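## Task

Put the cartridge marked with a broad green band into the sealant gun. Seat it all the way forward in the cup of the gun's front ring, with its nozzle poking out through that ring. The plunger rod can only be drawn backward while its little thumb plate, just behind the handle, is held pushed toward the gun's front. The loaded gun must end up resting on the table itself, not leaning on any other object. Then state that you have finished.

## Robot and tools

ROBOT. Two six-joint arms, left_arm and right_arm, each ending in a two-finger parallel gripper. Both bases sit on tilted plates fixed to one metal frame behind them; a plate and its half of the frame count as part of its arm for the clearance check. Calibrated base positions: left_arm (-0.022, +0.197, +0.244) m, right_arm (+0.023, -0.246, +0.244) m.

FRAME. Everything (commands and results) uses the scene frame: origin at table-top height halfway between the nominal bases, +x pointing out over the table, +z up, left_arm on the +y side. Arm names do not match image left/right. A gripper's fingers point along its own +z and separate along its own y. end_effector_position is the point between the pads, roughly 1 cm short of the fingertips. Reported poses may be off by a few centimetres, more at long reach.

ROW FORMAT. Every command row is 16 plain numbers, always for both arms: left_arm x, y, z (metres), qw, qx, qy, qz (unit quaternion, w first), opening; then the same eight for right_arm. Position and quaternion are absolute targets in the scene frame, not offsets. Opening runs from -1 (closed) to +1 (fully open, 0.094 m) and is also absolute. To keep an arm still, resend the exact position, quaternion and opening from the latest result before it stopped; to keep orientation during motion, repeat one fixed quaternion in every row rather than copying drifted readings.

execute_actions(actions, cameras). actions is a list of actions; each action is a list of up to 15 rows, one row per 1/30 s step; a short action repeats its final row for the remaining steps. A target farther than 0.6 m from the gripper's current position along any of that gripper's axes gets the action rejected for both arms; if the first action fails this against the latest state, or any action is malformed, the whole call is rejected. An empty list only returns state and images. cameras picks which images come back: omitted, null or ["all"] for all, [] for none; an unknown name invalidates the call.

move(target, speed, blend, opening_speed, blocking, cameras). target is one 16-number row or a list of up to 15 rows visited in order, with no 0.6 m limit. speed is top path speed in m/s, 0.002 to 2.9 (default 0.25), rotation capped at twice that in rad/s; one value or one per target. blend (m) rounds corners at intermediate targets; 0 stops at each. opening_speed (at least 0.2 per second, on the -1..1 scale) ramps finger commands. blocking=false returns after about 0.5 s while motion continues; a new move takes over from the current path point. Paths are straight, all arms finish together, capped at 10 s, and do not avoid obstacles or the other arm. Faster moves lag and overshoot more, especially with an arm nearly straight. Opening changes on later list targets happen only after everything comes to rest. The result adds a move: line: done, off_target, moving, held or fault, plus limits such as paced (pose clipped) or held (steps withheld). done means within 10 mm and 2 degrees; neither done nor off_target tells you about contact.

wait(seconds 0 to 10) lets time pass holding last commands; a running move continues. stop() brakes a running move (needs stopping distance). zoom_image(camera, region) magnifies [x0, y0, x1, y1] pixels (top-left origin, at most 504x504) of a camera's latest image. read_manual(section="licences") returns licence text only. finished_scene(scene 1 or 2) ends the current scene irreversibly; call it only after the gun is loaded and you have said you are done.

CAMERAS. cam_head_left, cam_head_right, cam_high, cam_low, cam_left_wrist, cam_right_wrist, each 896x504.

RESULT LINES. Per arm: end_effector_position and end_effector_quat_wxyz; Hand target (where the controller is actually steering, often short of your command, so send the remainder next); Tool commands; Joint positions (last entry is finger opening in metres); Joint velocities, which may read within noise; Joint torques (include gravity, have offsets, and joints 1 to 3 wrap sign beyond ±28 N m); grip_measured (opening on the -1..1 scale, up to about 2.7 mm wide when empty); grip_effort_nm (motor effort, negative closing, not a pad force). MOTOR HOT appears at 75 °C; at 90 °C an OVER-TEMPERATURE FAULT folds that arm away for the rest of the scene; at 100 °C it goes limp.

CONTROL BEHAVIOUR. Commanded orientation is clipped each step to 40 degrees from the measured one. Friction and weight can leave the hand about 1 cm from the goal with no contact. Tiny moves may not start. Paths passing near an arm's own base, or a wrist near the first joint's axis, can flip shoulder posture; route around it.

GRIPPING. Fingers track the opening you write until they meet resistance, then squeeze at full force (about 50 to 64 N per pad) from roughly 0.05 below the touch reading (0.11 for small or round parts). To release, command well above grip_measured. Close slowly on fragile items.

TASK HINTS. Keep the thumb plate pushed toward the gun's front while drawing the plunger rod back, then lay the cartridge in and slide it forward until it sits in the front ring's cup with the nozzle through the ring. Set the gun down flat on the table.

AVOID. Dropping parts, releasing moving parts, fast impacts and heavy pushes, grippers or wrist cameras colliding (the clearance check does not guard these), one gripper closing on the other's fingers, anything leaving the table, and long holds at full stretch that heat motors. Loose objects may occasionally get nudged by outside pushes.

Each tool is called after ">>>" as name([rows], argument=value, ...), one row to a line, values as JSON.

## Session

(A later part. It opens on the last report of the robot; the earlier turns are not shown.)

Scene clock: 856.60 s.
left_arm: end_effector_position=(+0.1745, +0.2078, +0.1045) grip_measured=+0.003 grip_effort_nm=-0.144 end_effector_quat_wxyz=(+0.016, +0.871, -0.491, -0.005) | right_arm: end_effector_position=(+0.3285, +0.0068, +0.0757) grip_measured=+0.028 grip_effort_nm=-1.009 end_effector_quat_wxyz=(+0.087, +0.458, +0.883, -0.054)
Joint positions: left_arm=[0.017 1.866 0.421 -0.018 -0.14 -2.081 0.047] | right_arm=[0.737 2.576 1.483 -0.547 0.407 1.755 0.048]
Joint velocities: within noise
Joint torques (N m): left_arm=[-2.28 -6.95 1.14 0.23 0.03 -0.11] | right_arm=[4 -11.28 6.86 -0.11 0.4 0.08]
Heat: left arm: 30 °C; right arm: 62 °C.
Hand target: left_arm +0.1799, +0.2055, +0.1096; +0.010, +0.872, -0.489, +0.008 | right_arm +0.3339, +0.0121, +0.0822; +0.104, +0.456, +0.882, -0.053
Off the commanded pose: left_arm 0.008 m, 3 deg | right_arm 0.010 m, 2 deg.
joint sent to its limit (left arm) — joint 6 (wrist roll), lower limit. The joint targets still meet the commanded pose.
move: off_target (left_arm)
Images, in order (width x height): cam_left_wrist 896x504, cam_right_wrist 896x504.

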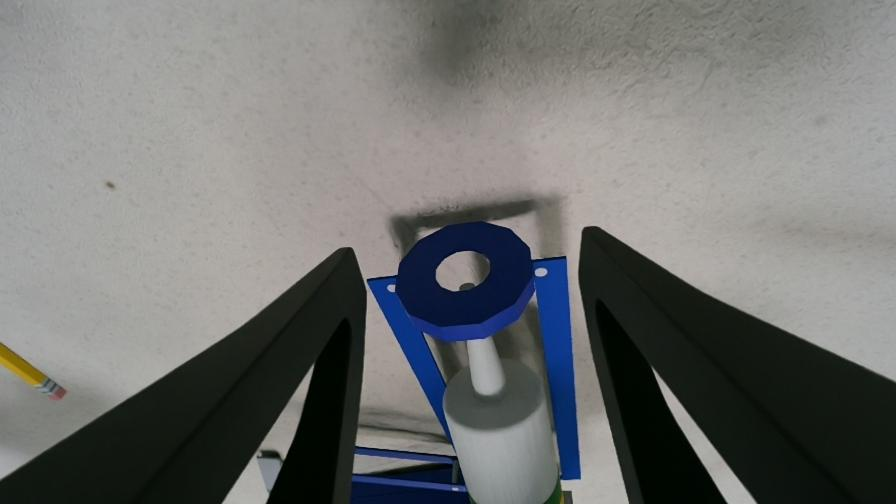

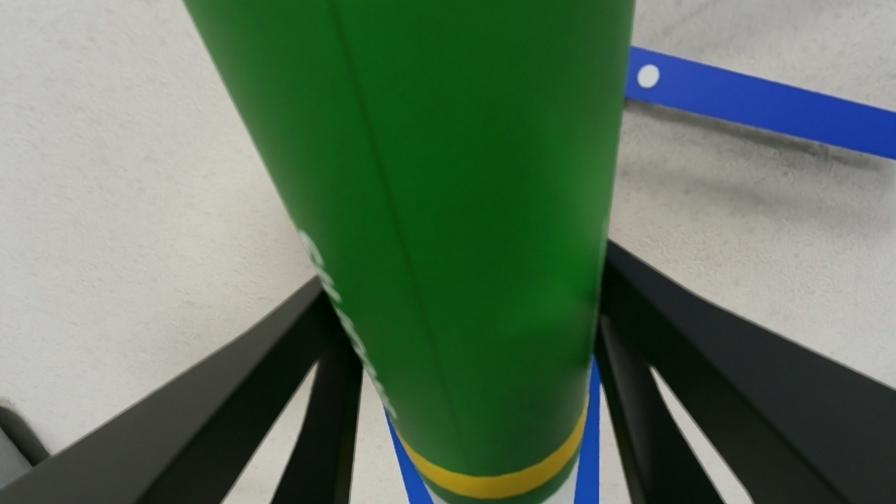

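>>> move([
  [0.180,0.205,0.11,0,-0.8788,0.4772,0,0.0,0.3235,0.029,0.0755,0.1044,0.4542,0.8832,-0.0537,-0.05],
], speed=0.08, cameras=["cam_left_wrist","cam_right_wrist"])

>>> zoom_image(camera="cam_left_wrist", region=[360, 200, 600, 484])

Scene clock: 861.83 s.
left_arm: end_effector_position=(+0.1745, +0.2078, +0.1045) grip_measured=+0.003 grip_effort_nm=-0.139 end_effector_quat_wxyz=(+0.016, +0.871, -0.491, -0.005) | right_arm: end_effector_position=(+0.3206, +0.0217, +0.0686) grip_measured=+0.028 grip_effort_nm=-1.009 end_effector_quat_wxyz=(+0.090, +0.458, +0.883, -0.054)
Joint positions: left_arm=[0.017 1.866 0.421 -0.018 -0.14 -2.081 0.047] | right_arm=[0.774 2.622 1.526 -0.559 0.409 1.793 0.048]
Joint velocities: within noise
Joint torques (N m): left_arm=[-2.28 -6.9 1.24 0.23 0.03 -0.09] | right_arm=[4.67 -11.52 6.9 -0.15 0.35 0.12]
Heat: left arm: 30 °C; right arm: 62 °C.
Hand target: left_arm +0.1799, +0.2055, +0.1096; +0.010, +0.872, -0.489, +0.008 | right_arm +0.3234, +0.0290, +0.0756; +0.104, +0.454, +0.883, -0.053
Off the commanded pose: left_arm 0.008 m, 3 deg | right_arm 0.010 m, 2 deg.
joint sent to its limit (left arm) — joint 6 (wrist roll), lower limit. The joint targets still meet the commanded pose.
move: off_target (left_arm)
Images, in order (width x height): cam_left_wrist 896x504, cam_right_wrist 896x504.

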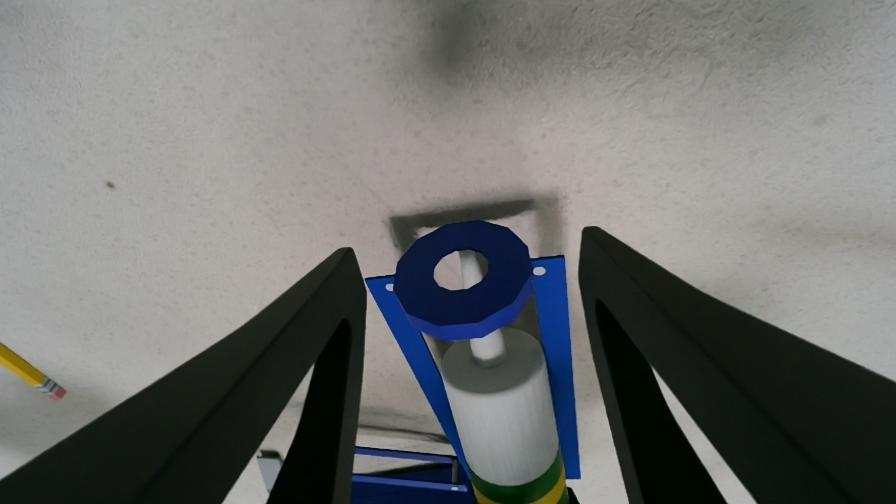

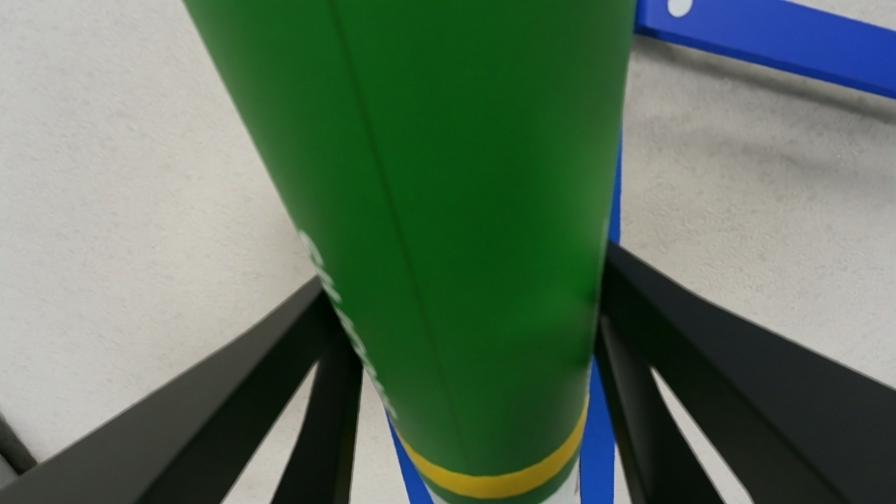

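Scaled by 1.775 from the camera's 896x504 image, which has a finer 1280x720 frame.

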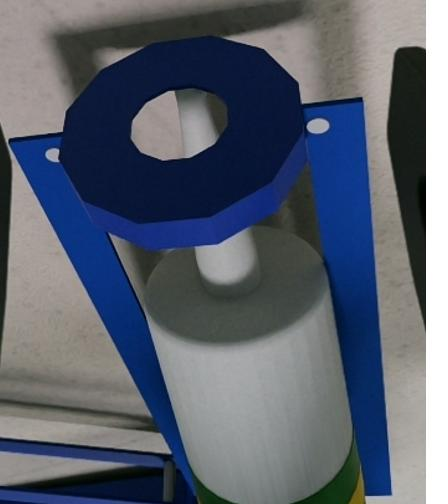

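>>> move([
  [0.180,0.205,0.11,0,-0.8788,0.4772,0,0.0,0.344,-0.002,0.082,0.1044,0.4542,0.8832,-0.0537,-0.05],
  [0.180,0.205,0.11,0,-0.8788,0.4772,0,0.0,0.349,-0.006,0.125,0.0804,0.4559,0.8855,-0.0414,-0.05],
  [0.180,0.205,0.11,0,-0.8788,0.4772,0,0.0,0.352,-0.006,0.112,0.0804,0.4559,0.8855,-0.0414,-0.05],
], speed=0.12, cameras=["cam_left_wrist","cam_right_wrist"])

Scene clock: 873.17 s.
left_arm: end_effector_position=(+0.1745, +0.2078, +0.1045) grip_measured=+0.003 grip_effort_nm=-0.139 end_effector_quat_wxyz=(+0.016, +0.871, -0.491, -0.005) | right_arm: end_effector_position=(+0.3435, -0.0068, +0.1001) grip_measured=+0.028 grip_effort_nm=-1.004 end_effector_quat_wxyz=(+0.073, +0.454, +0.887, -0.047)
Joint positions: left_arm=[0.017 1.866 0.421 -0.018 -0.14 -2.081 0.047] | right_arm=[0.687 2.49 1.464 -0.589 0.377 1.687 0.048]
Joint velocities: within noise
Joint torques (N m): left_arm=[-2.29 -6.83 1.14 0.28 0 -0.13] | right_arm=[2.44 -13.38 5.83 -0.08 0.22 -0.01]
Heat: left arm: 30 °C; right arm: 63 °C.
Hand target: left_arm +0.1799, +0.2055, +0.1096; +0.010, +0.872, -0.489, +0.008 | right_arm +0.3519, -0.0060, +0.1118; +0.081, +0.456, +0.885, -0.041
Off the commanded pose: left_arm 0.008 m, 3 deg | right_arm 0.015 m, 1 deg.
joint sent to its limit (left arm) — joint 6 (wrist roll), lower limit. The joint targets still meet the commanded pose.
move: off_target (left_arm, right_arm)
Images, in order (width x height): cam_left_wrist 896x504, cam_right_wrist 896x504.

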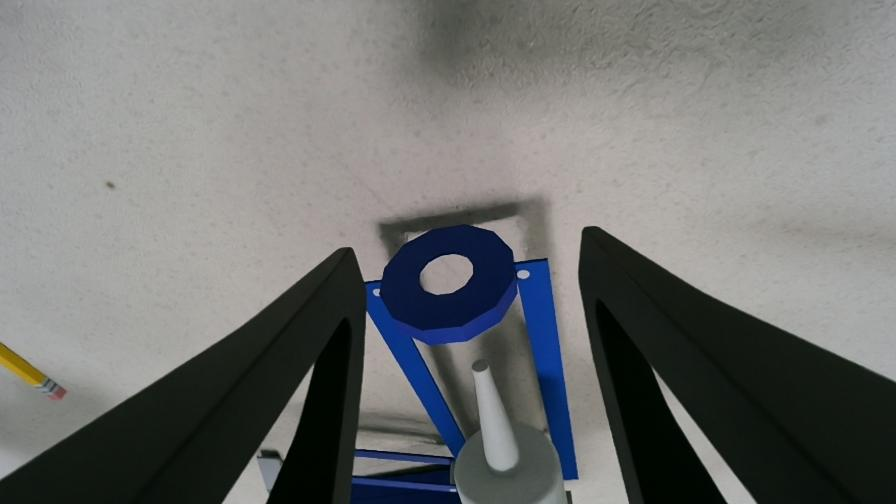

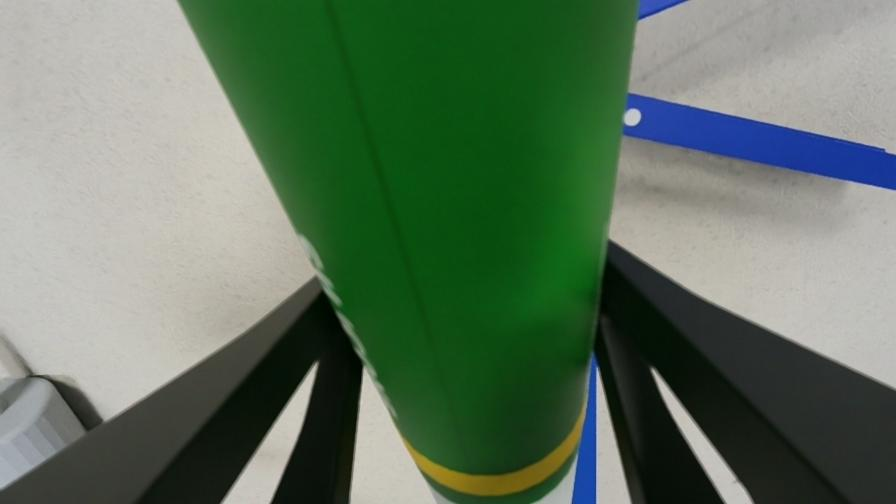

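>>> move([
  [0.180,0.205,0.11,0,-0.8788,0.4772,0,0.0,0.3545,-0.0065,0.084,0.0815,0.4350,0.8959,-0.0396,-0.05],
], speed=0.1, cameras=["cam_left_wrist","cam_right_wrist"])

>>> zoom_image(camera="cam_left_wrist", region=[360, 200, 600, 484])

Scene clock: 903.97 s.
left_arm: end_effector_position=(+0.1745, +0.2078, +0.1045) grip_measured=+0.003 grip_effort_nm=-0.139 end_effector_quat_wxyz=(+0.016, +0.871, -0.491, -0.005) | right_arm: end_effector_position=(+0.3447, -0.0096, +0.0802) grip_measured=+0.028 grip_effort_nm=-1.004 end_effector_quat_wxyz=(+0.070, +0.432, +0.898, -0.049)
Joint positions: left_arm=[0.017 1.866 0.421 -0.018 -0.14 -2.081 0.047] | right_arm=[0.669 2.538 1.464 -0.535 0.376 1.618 0.048]
Joint velocities: within noise
Joint torques (N m): left_arm=[-2.25 -6.99 1.11 0.24 0.03 -0.09] | right_arm=[2.43 -11.71 5.78 0.24 0.21 0.04]
Heat: left arm: 30 °C; right arm: 72 °C.
Hand target: left_arm +0.1799, +0.2055, +0.1096; +0.010, +0.872, -0.489, +0.008 | right_arm +0.3544, -0.0066, +0.0842; +0.081, +0.435, +0.896, -0.040
Off the commanded pose: left_arm 0.008 m, 3 deg | right_arm 0.011 m, 2 deg.
joint sent to its limit (left arm) — joint 6 (wrist roll), lower limit. The joint targets still meet the commanded pose.
move: off_target (left_arm, right_arm)
Images, in order (width x height): cam_left_wrist 896x504, cam_right_wrist 896x504.

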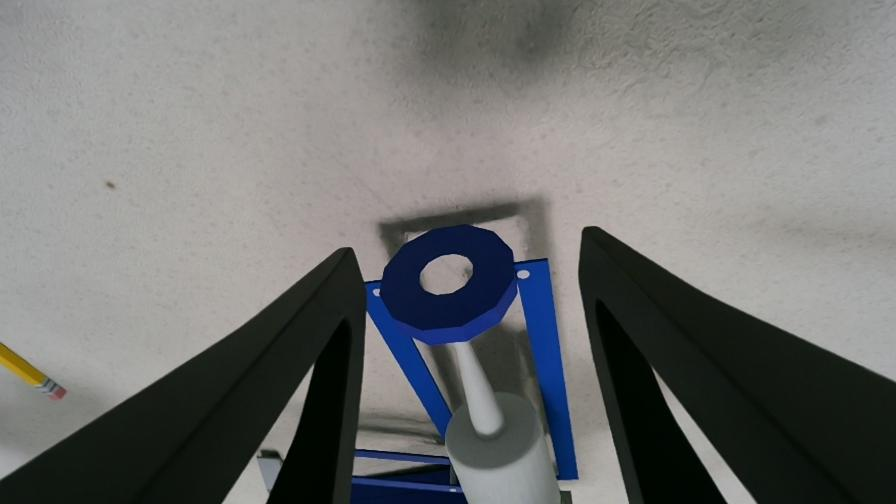

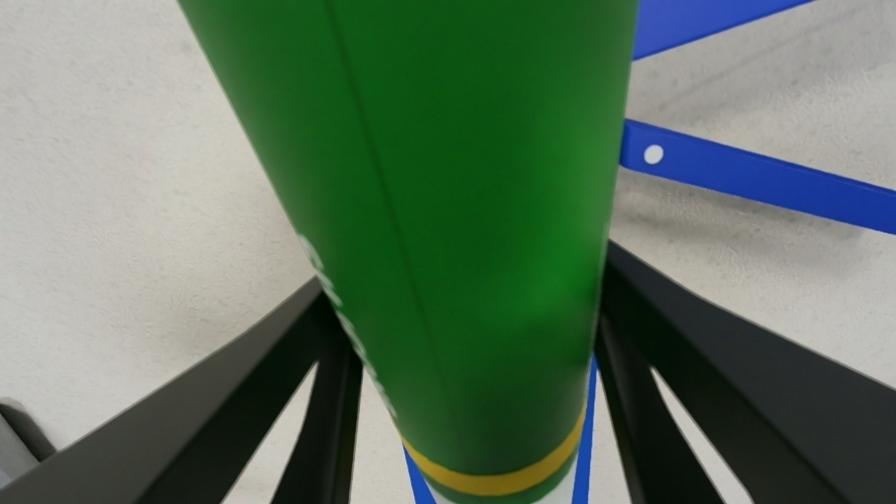

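Scaled by 1.775 from the camera's 896x504 image, which has a finer 1280x720 frame.

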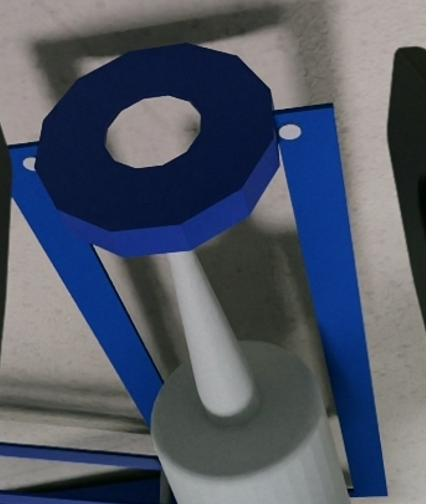

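>>> move([
  [0.180,0.205,0.11,0,-0.8788,0.4772,0,0.0,0.337,0.013,0.084,0.0808,0.4498,0.8885,-0.0409,-0.05],
], speed=0.08, cameras=["cam_left_wrist","cam_right_wrist"])

>>> zoom_image(camera="cam_left_wrist", region=[360, 200, 600, 484])

Scene clock: 910.20 s.
left_arm: end_effector_position=(+0.1745, +0.2077, +0.1045) grip_measured=+0.003 grip_effort_nm=-0.144 end_effector_quat_wxyz=(+0.016, +0.871, -0.491, -0.004) | right_arm: end_effector_position=(+0.3335, +0.0054, +0.0779) grip_measured=+0.028 grip_effort_nm=-1.004 end_effector_quat_wxyz=(+0.071, +0.452, +0.888, -0.043)
Joint positions: left_arm=[0.017 1.866 0.421 -0.018 -0.14 -2.081 0.047] | right_arm=[0.712 2.558 1.474 -0.534 0.371 1.706 0.048]
Joint velocities: within noise
Joint torques (N m): left_arm=[-2.25 -6.93 1.14 0.25 0.05 -0.12] | right_arm=[4.15 -11.34 6.86 -0.06 0.25 0.1]
Heat: left arm: 30 °C; right arm: 70 °C.
Hand target: left_arm +0.1800, +0.2054, +0.1096; +0.010, +0.872, -0.489, +0.009 | right_arm +0.3368, +0.0129, +0.0840; +0.081, +0.450, +0.889, -0.040
Off the commanded pose: left_arm 0.008 m, 3 deg | right_arm 0.010 m, 1 deg.
joint sent to its limit (left arm) — joint 6 (wrist roll), lower limit. The joint targets still meet the commanded pose.
move: off_target (left_arm)
Images, in order (width x height): cam_left_wrist 896x504, cam_right_wrist 896x504.

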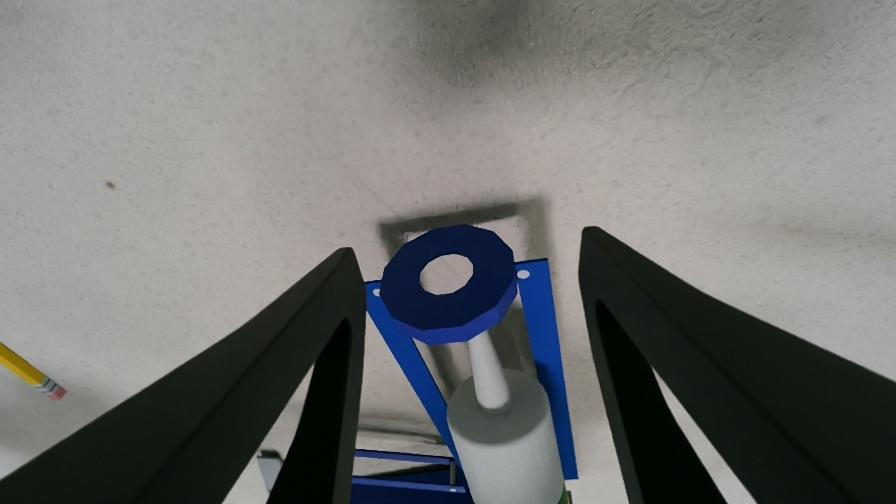

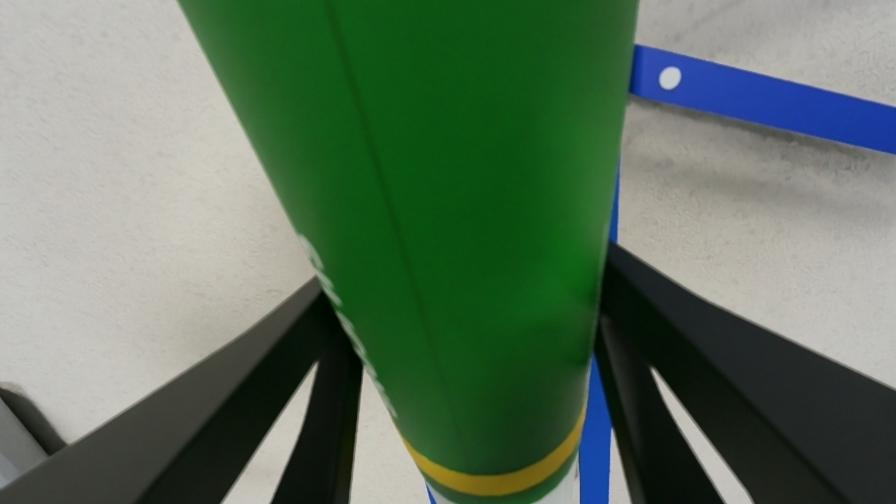

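Scaled by 1.775 from the camera's 896x504 image, which has a finer 1280x720 frame.

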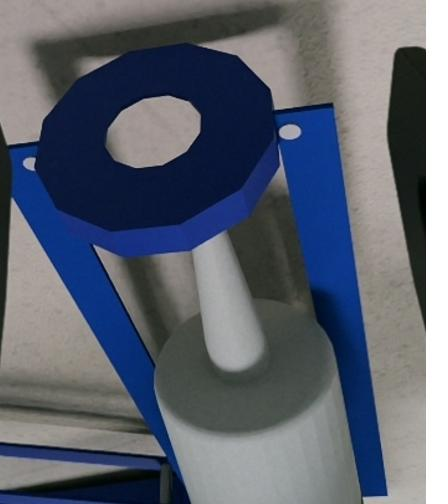

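>>> move([
  [0.180,0.205,0.11,0,-0.8788,0.4772,0,0.0,0.3295,0.014,0.080,0.0815,0.4350,0.8959,-0.0396,-0.05],
], speed=0.08, cameras=["cam_left_wrist","cam_right_wrist"])

>>> zoom_image(camera="cam_left_wrist", region=[360, 200, 600, 484])

Scene clock: 923.60 s.
left_arm: end_effector_position=(+0.1745, +0.2077, +0.1045) grip_measured=+0.003 grip_effort_nm=-0.139 end_effector_quat_wxyz=(+0.016, +0.871, -0.491, -0.004) | right_arm: end_effector_position=(+0.3324, +0.0073, +0.0783) grip_measured=+0.028 grip_effort_nm=-1.009 end_effector_quat_wxyz=(+0.071, +0.446, +0.891, -0.042)
Joint positions: left_arm=[0.017 1.866 0.421 -0.018 -0.14 -2.081 0.047] | right_arm=[0.717 2.558 1.474 -0.533 0.371 1.699 0.048]
Joint velocities: within noise
Joint torques (N m): left_arm=[-2.25 -6.99 1.16 0.25 0.03 -0.11] | right_arm=[4.9 -11.28 4.21 0.26 0.23 -0.02]
Heat: left arm: 31 °C; right arm: 69 °C.
Hand target: left_arm +0.1800, +0.2054, +0.1096; +0.010, +0.872, -0.489, +0.009 | right_arm +0.3295, +0.0139, +0.0800; +0.081, +0.435, +0.896, -0.040
Off the commanded pose: left_arm 0.008 m, 3 deg | right_arm 0.008 m, 2 deg.
joint sent to its limit (left arm) — joint 6 (wrist roll), lower limit. The joint targets still meet the commanded pose.
move: off_target (left_arm)
Images, in order (width x height): cam_left_wrist 896x504, cam_right_wrist 896x504.

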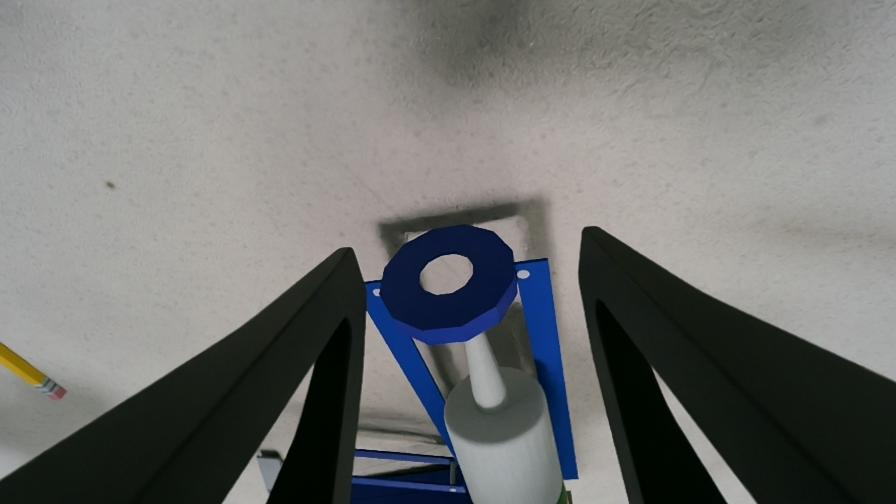

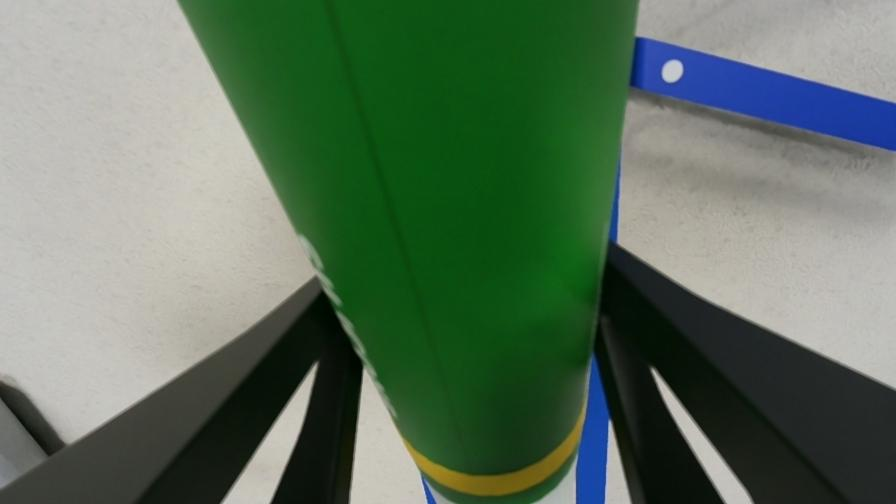

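Scaled by 1.775 from the camera's 896x504 image, which has a finer 1280x720 frame.

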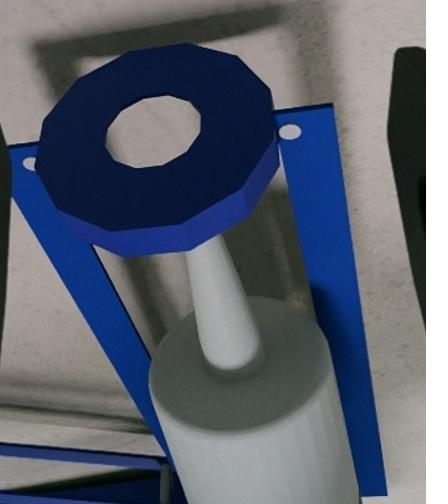

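>>> move([
  [0.180,0.205,0.11,0,-0.8788,0.4772,0,0.0,0.322,0.0165,0.079,0.0815,0.4350,0.8959,-0.0396,-0.05],
], speed=0.08, cameras=["cam_left_wrist","cam_right_wrist"])

>>> zoom_image(camera="cam_left_wrist", region=[360, 200, 600, 484])

Scene clock: 928.07 s.
left_arm: end_effector_position=(+0.1745, +0.2077, +0.1045) grip_measured=+0.003 grip_effort_nm=-0.144 end_effector_quat_wxyz=(+0.016, +0.871, -0.491, -0.004) | right_arm: end_effector_position=(+0.3239, +0.0096, +0.0769) grip_measured=+0.028 grip_effort_nm=-1.013 end_effector_quat_wxyz=(+0.071, +0.439, +0.894, -0.044)
Joint positions: left_arm=[0.017 1.866 0.421 -0.018 -0.14 -2.081 0.047] | right_arm=[0.736 2.558 1.456 -0.524 0.371 1.704 0.048]
Joint velocities: within noise
Joint torques (N m): left_arm=[-2.36 -6.95 1.06 0.27 0.04 -0.11] | right_arm=[4.67 -11.32 4.36 0.2 0.23 0.15]
Heat: left arm: 31 °C; right arm: 68 °C.
Hand target: left_arm +0.1800, +0.2054, +0.1096; +0.010, +0.872, -0.489, +0.009 | right_arm +0.3218, +0.0164, +0.0790; +0.081, +0.435, +0.896, -0.040
Off the commanded pose: left_arm 0.008 m, 3 deg | right_arm 0.007 m, 1 deg.
joint sent to its limit (left arm) — joint 6 (wrist roll), lower limit. The joint targets still meet the commanded pose.
move: off_target (left_arm)
Images, in order (width x height): cam_left_wrist 896x504, cam_right_wrist 896x504.

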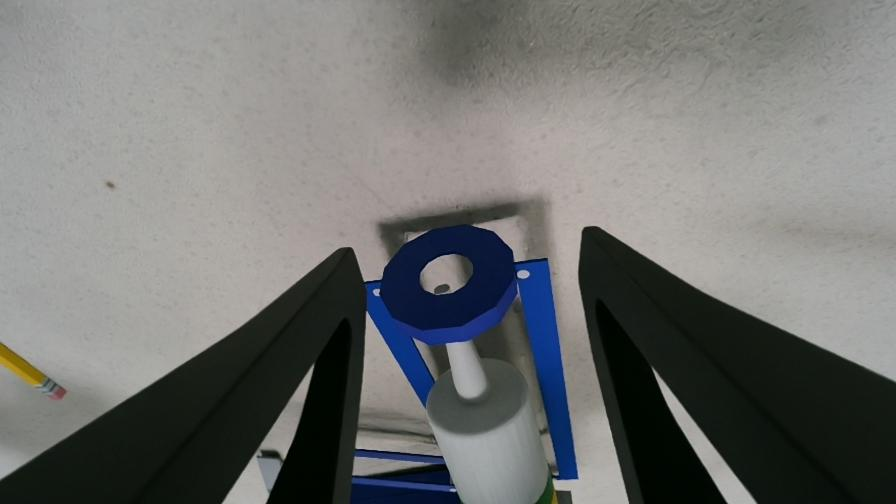

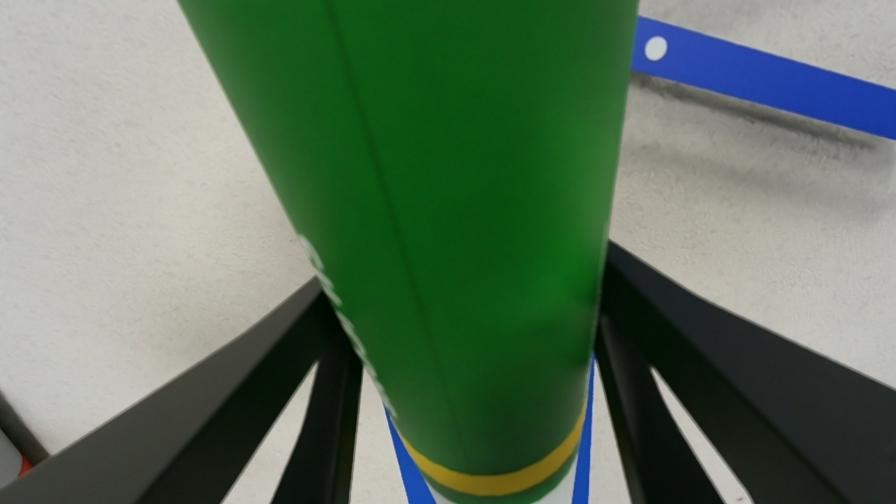

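Scaled by 1.775 from the camera's 896x504 image, which has a finer 1280x720 frame.

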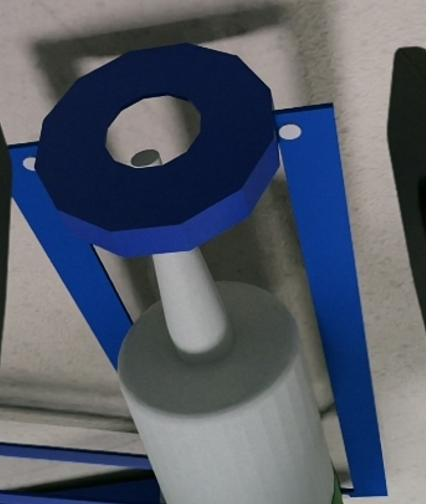

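>>> move([
  [0.180,0.205,0.11,0,-0.8788,0.4772,0,0.0,0.3095,0.034,0.0735,0.0815,0.4350,0.8959,-0.0396,-0.05],
], speed=0.08, cameras=["cam_left_wrist","cam_right_wrist"])

>>> zoom_image(camera="cam_left_wrist", region=[360, 200, 600, 484])

Scene clock: 934.17 s.
left_arm: end_effector_position=(+0.1745, +0.2077, +0.1045) grip_measured=+0.003 grip_effort_nm=-0.144 end_effector_quat_wxyz=(+0.016, +0.871, -0.491, -0.004) | right_arm: end_effector_position=(+0.3074, +0.0204, +0.0675) grip_measured=+0.028 grip_effort_nm=-1.009 end_effector_quat_wxyz=(+0.072, +0.437, +0.895, -0.050)
Joint positions: left_arm=[0.017 1.866 0.421 -0.018 -0.14 -2.081 0.047] | right_arm=[0.78 2.597 1.466 -0.523 0.372 1.75 0.048]
Joint velocities: within noise
Joint torques (N m): left_arm=[-2.19 -6.99 1.21 0.25 0.04 -0.11] | right_arm=[5.11 -11.22 6.72 0.01 0.17 0.12]
Heat: left arm: 31 °C; right arm: 68 °C.
Hand target: left_arm +0.1800, +0.2054, +0.1096; +0.010, +0.872, -0.489, +0.009 | right_arm +0.3092, +0.0338, +0.0737; +0.081, +0.435, +0.896, -0.039
Off the commanded pose: left_arm 0.008 m, 3 deg | right_arm 0.015 m, 2 deg.
joint sent to its limit (left arm) — joint 6 (wrist roll), lower limit. The joint targets still meet the commanded pose.
move: off_target (left_arm, right_arm)
Images, in order (width x height): cam_left_wrist 896x504, cam_right_wrist 896x504.

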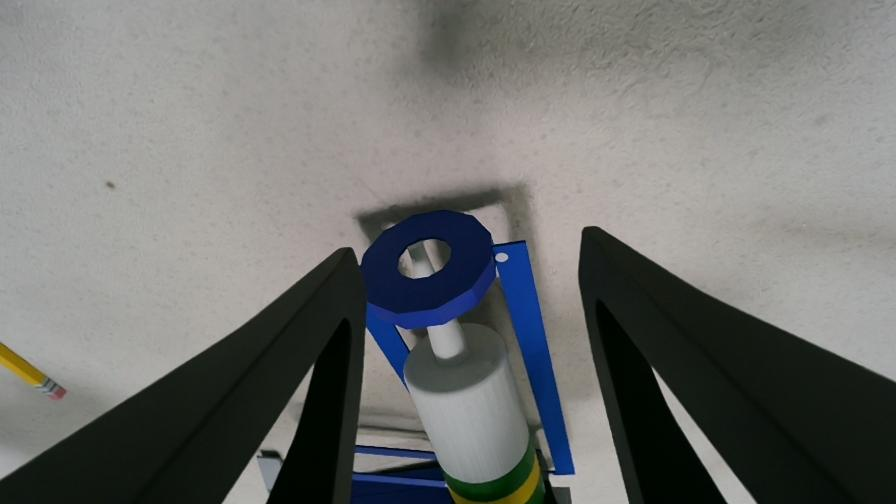

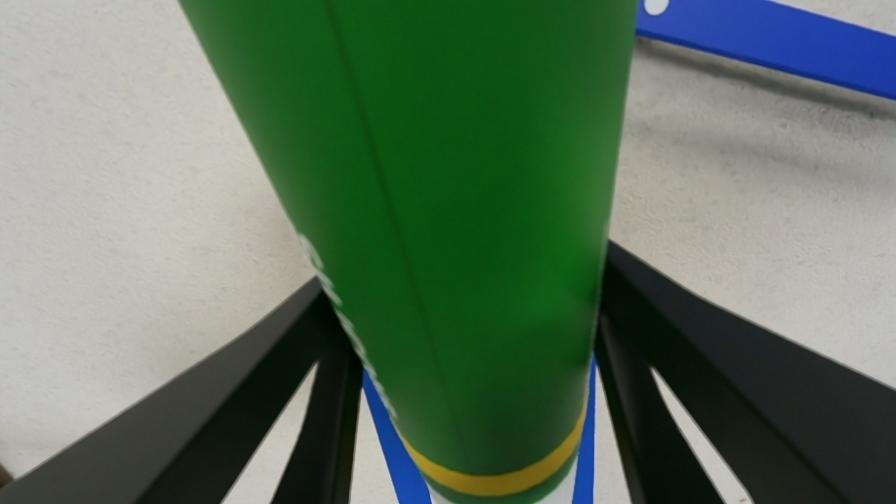

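Scaled by 1.775 from the camera's 896x504 image, which has a finer 1280x720 frame.

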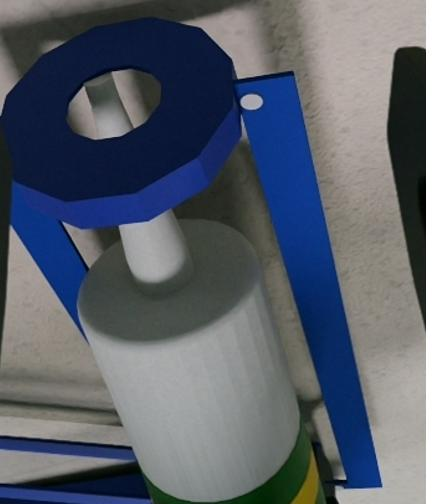

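>>> move([
  [0.180,0.205,0.11,0,-0.8788,0.4772,0,0.0,0.333,0.000,0.085,0.0815,0.4350,0.8959,-0.0396,-0.05],
  [0.180,0.205,0.11,0,-0.8788,0.4772,0,0.0,0.338,-0.004,0.125,0.0815,0.4350,0.8959,-0.0396,-0.05],
  [0.180,0.205,0.11,0,-0.8788,0.4772,0,0.0,0.338,-0.004,0.100,0.0815,0.4350,0.8959,-0.0396,-0.05],
], speed=0.12, cameras=["cam_left_wrist","cam_right_wrist"])

>>> zoom_image(camera="cam_left_wrist", region=[360, 200, 600, 484])

Scene clock: 942.53 s.
left_arm: end_effector_position=(+0.1745, +0.2077, +0.1045) grip_measured=+0.003 grip_effort_nm=-0.139 end_effector_quat_wxyz=(+0.016, +0.871, -0.491, -0.004) | right_arm: end_effector_position=(+0.3323, -0.0027, +0.0997) grip_measured=+0.028 grip_effort_nm=-1.009 end_effector_quat_wxyz=(+0.071, +0.433, +0.897, -0.040)
Joint positions: left_arm=[0.017 1.866 0.421 -0.018 -0.14 -2.081 0.047] | right_arm=[0.71 2.472 1.414 -0.55 0.37 1.661 0.048]
Joint velocities: within noise
Joint torques (N m): left_arm=[-2.14 -7.04 1.21 0.24 0.03 -0.11] | right_arm=[2.22 -10.97 4.92 0.25 0.28 0.03]
Heat: left arm: 31 °C; right arm: 67 °C.
Hand target: left_arm +0.1800, +0.2054, +0.1096; +0.010, +0.872, -0.489, +0.009 | right_arm +0.3379, -0.0040, +0.1001; +0.081, +0.435, +0.896, -0.040
Off the commanded pose: left_arm 0.008 m, 3 deg | right_arm 0.006 m, 1 deg.
joint sent to its limit (left arm) — joint 6 (wrist roll), lower limit. The joint targets still meet the commanded pose.
move: off_target (left_arm)
Images, in order (width x height): cam_left_wrist 896x504, cam_right_wrist 896x504.

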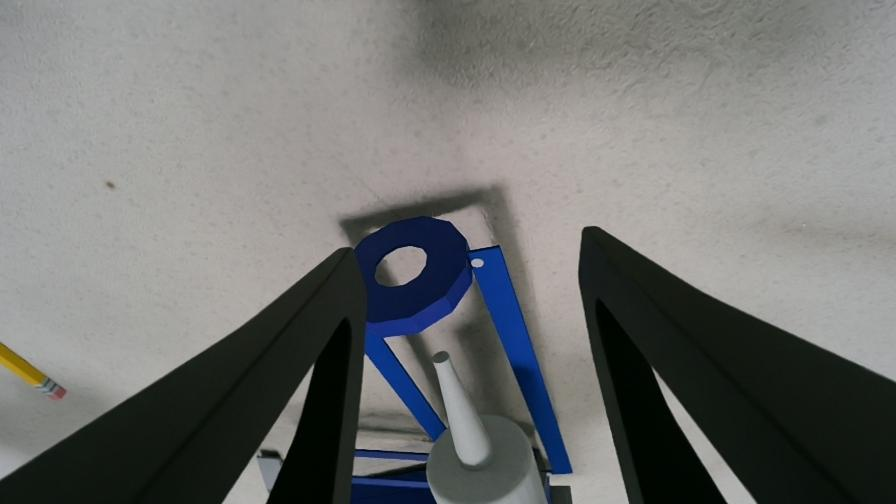

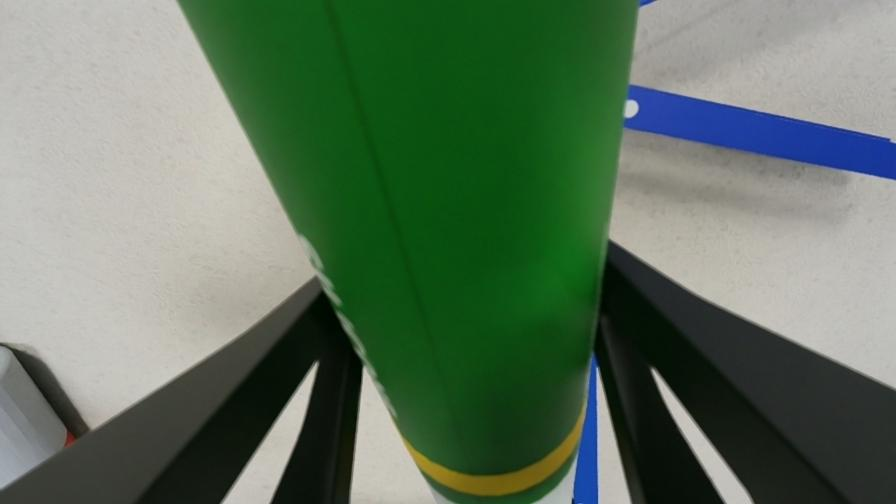

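Scaled by 1.775 from the camera's 896x504 image, which has a finer 1280x720 frame.

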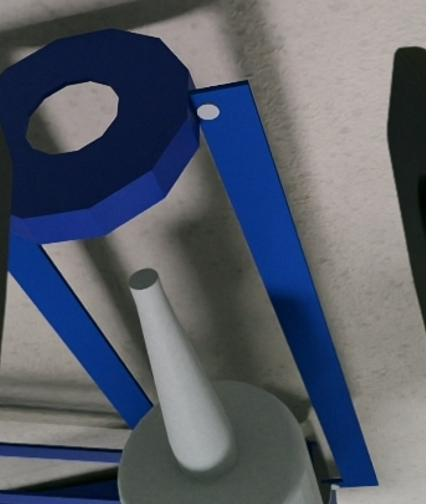

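>>> move([
  [0.180,0.205,0.11,0,-0.8788,0.4772,0,0.0,0.342,-0.003,0.082,0.0826,0.4082,0.9084,-0.0371,-0.05],
], speed=0.1, cameras=["cam_left_wrist","cam_right_wrist"])

>>> zoom_image(camera="cam_left_wrist", region=[340, 200, 580, 484])

Scene clock: 954.47 s.
left_arm: end_effector_position=(+0.1745, +0.2077, +0.1045) grip_measured=+0.003 grip_effort_nm=-0.144 end_effector_quat_wxyz=(+0.016, +0.871, -0.491, -0.004) | right_arm: end_effector_position=(+0.3321, -0.0049, +0.0794) grip_measured=+0.028 grip_effort_nm=-1.004 end_effector_quat_wxyz=(+0.069, +0.405, +0.911, -0.044)
Joint positions: left_arm=[0.017 1.866 0.421 -0.018 -0.14 -2.081 0.047] | right_arm=[0.696 2.524 1.414 -0.496 0.37 1.583 0.048]
Joint velocities: within noise
Joint torques (N m): left_arm=[-2.17 -6.9 1.18 0.25 0.02 -0.13] | right_arm=[2.25 -11.25 5.53 0.27 0.26 0.03]
Heat: left arm: 31 °C; right arm: 68 °C.
Hand target: left_arm +0.1800, +0.2055, +0.1096; +0.010, +0.872, -0.489, +0.009 | right_arm +0.3419, -0.0031, +0.0822; +0.083, +0.408, +0.908, -0.037
Off the commanded pose: left_arm 0.008 m, 3 deg | right_arm 0.010 m, 2 deg.
joint sent to its limit (left arm) — joint 6 (wrist roll), lower limit. The joint targets still meet the commanded pose.
move: off_target (left_arm)
Images, in order (width x height): cam_left_wrist 896x504, cam_right_wrist 896x504.

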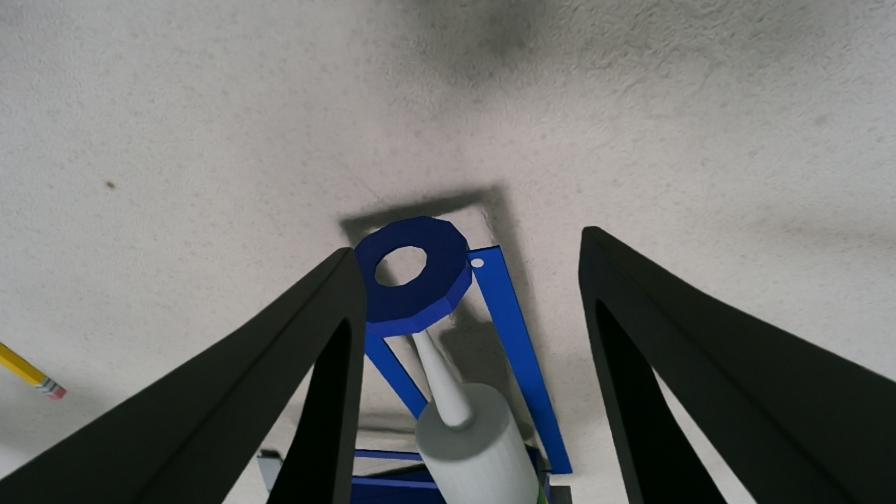

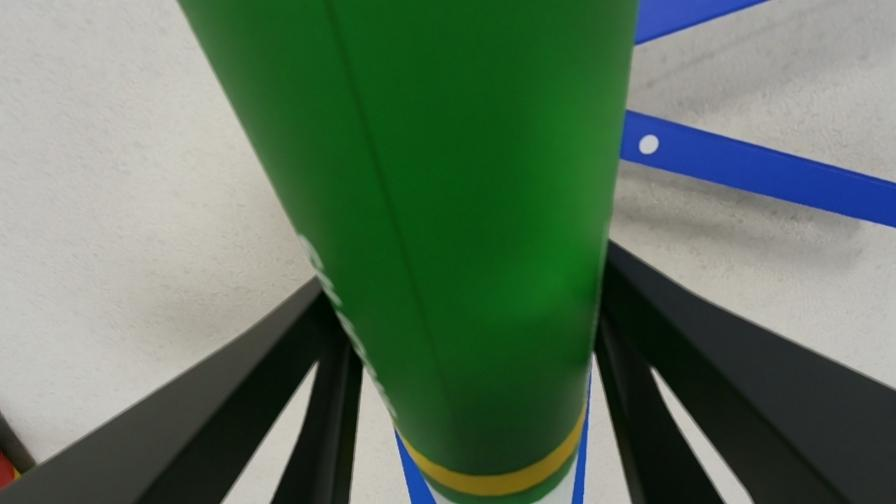

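Scaled by 1.775 from the camera's 896x504 image, which has a finer 1280x720 frame.

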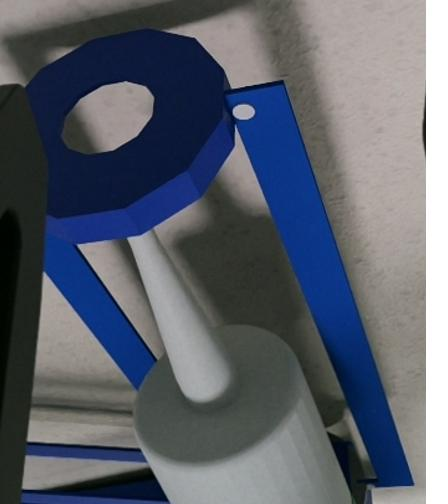

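>>> move([
  [0.180,0.205,0.11,0,-0.8788,0.4772,0,0.0,0.318,0.017,0.081,0.0826,0.4082,0.9084,-0.0371,-0.05],
], speed=0.08, cameras=["cam_left_wrist","cam_right_wrist"])

>>> zoom_image(camera="cam_left_wrist", region=[340, 200, 580, 484])

Scene clock: 959.23 s.
left_arm: end_effector_position=(+0.1745, +0.2077, +0.1045) grip_measured=+0.003 grip_effort_nm=-0.139 end_effector_quat_wxyz=(+0.016, +0.871, -0.491, -0.004) | right_arm: end_effector_position=(+0.3155, +0.0112, +0.0778) grip_measured=+0.028 grip_effort_nm=-1.009 end_effector_quat_wxyz=(+0.071, +0.409, +0.909, -0.041)
Joint positions: left_arm=[0.017 1.866 0.421 -0.018 -0.14 -2.081 0.047] | right_arm=[0.753 2.541 1.414 -0.495 0.369 1.651 0.048]
Joint velocities: within noise
Joint torques (N m): left_arm=[-2.22 -6.91 1.11 0.25 0.02 -0.12] | right_arm=[3.92 -11.02 5.26 0.15 0.27 0.11]
Heat: left arm: 31 °C; right arm: 68 °C.
Hand target: left_arm +0.1800, +0.2055, +0.1096; +0.010, +0.872, -0.489, +0.009 | right_arm +0.3178, +0.0169, +0.0810; +0.082, +0.408, +0.908, -0.037
Off the commanded pose: left_arm 0.008 m, 3 deg | right_arm 0.007 m, 1 deg.
joint sent to its limit (left arm) — joint 6 (wrist roll), lower limit. The joint targets still meet the commanded pose.
move: off_target (left_arm)
Images, in order (width x height): cam_left_wrist 896x504, cam_right_wrist 896x504.

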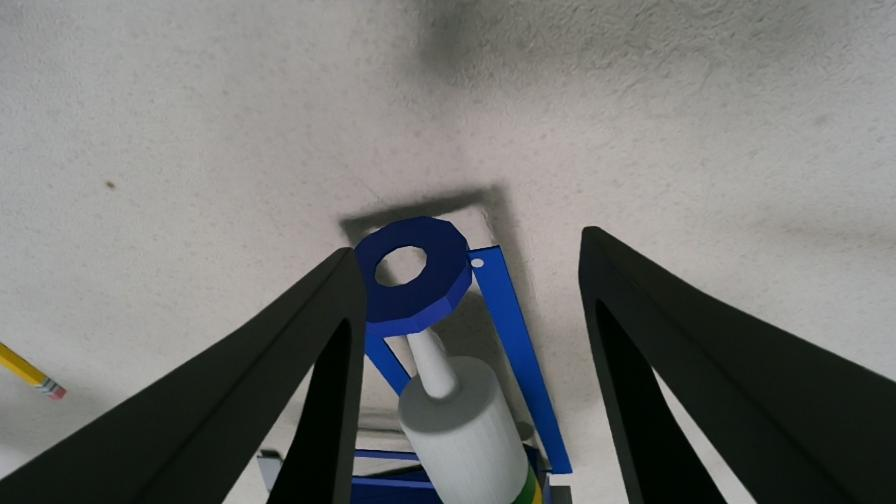

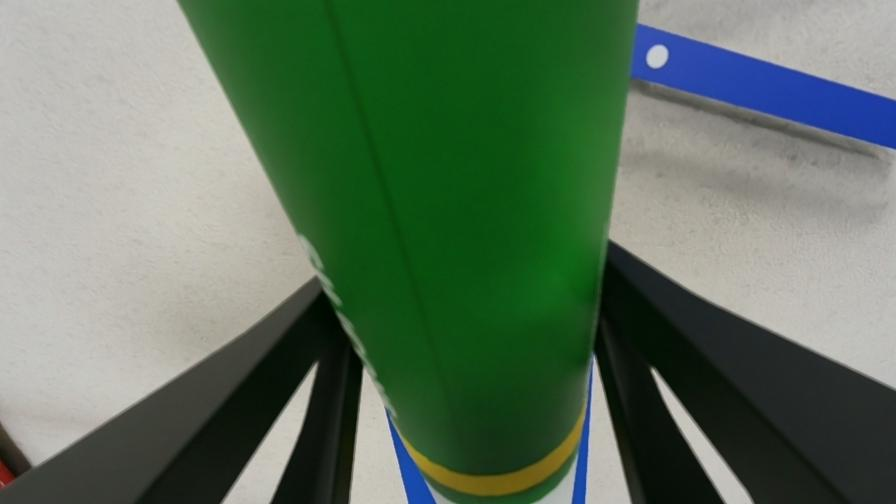

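Scaled by 1.775 from the camera's 896x504 image, which has a finer 1280x720 frame.

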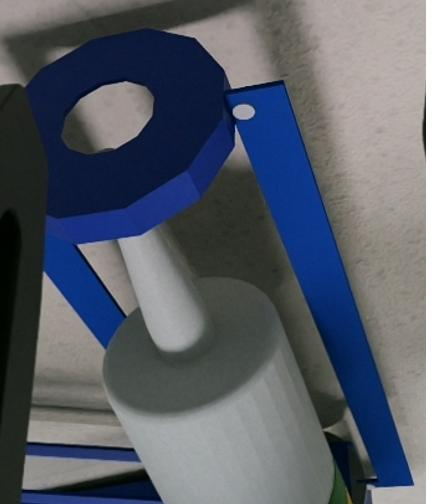

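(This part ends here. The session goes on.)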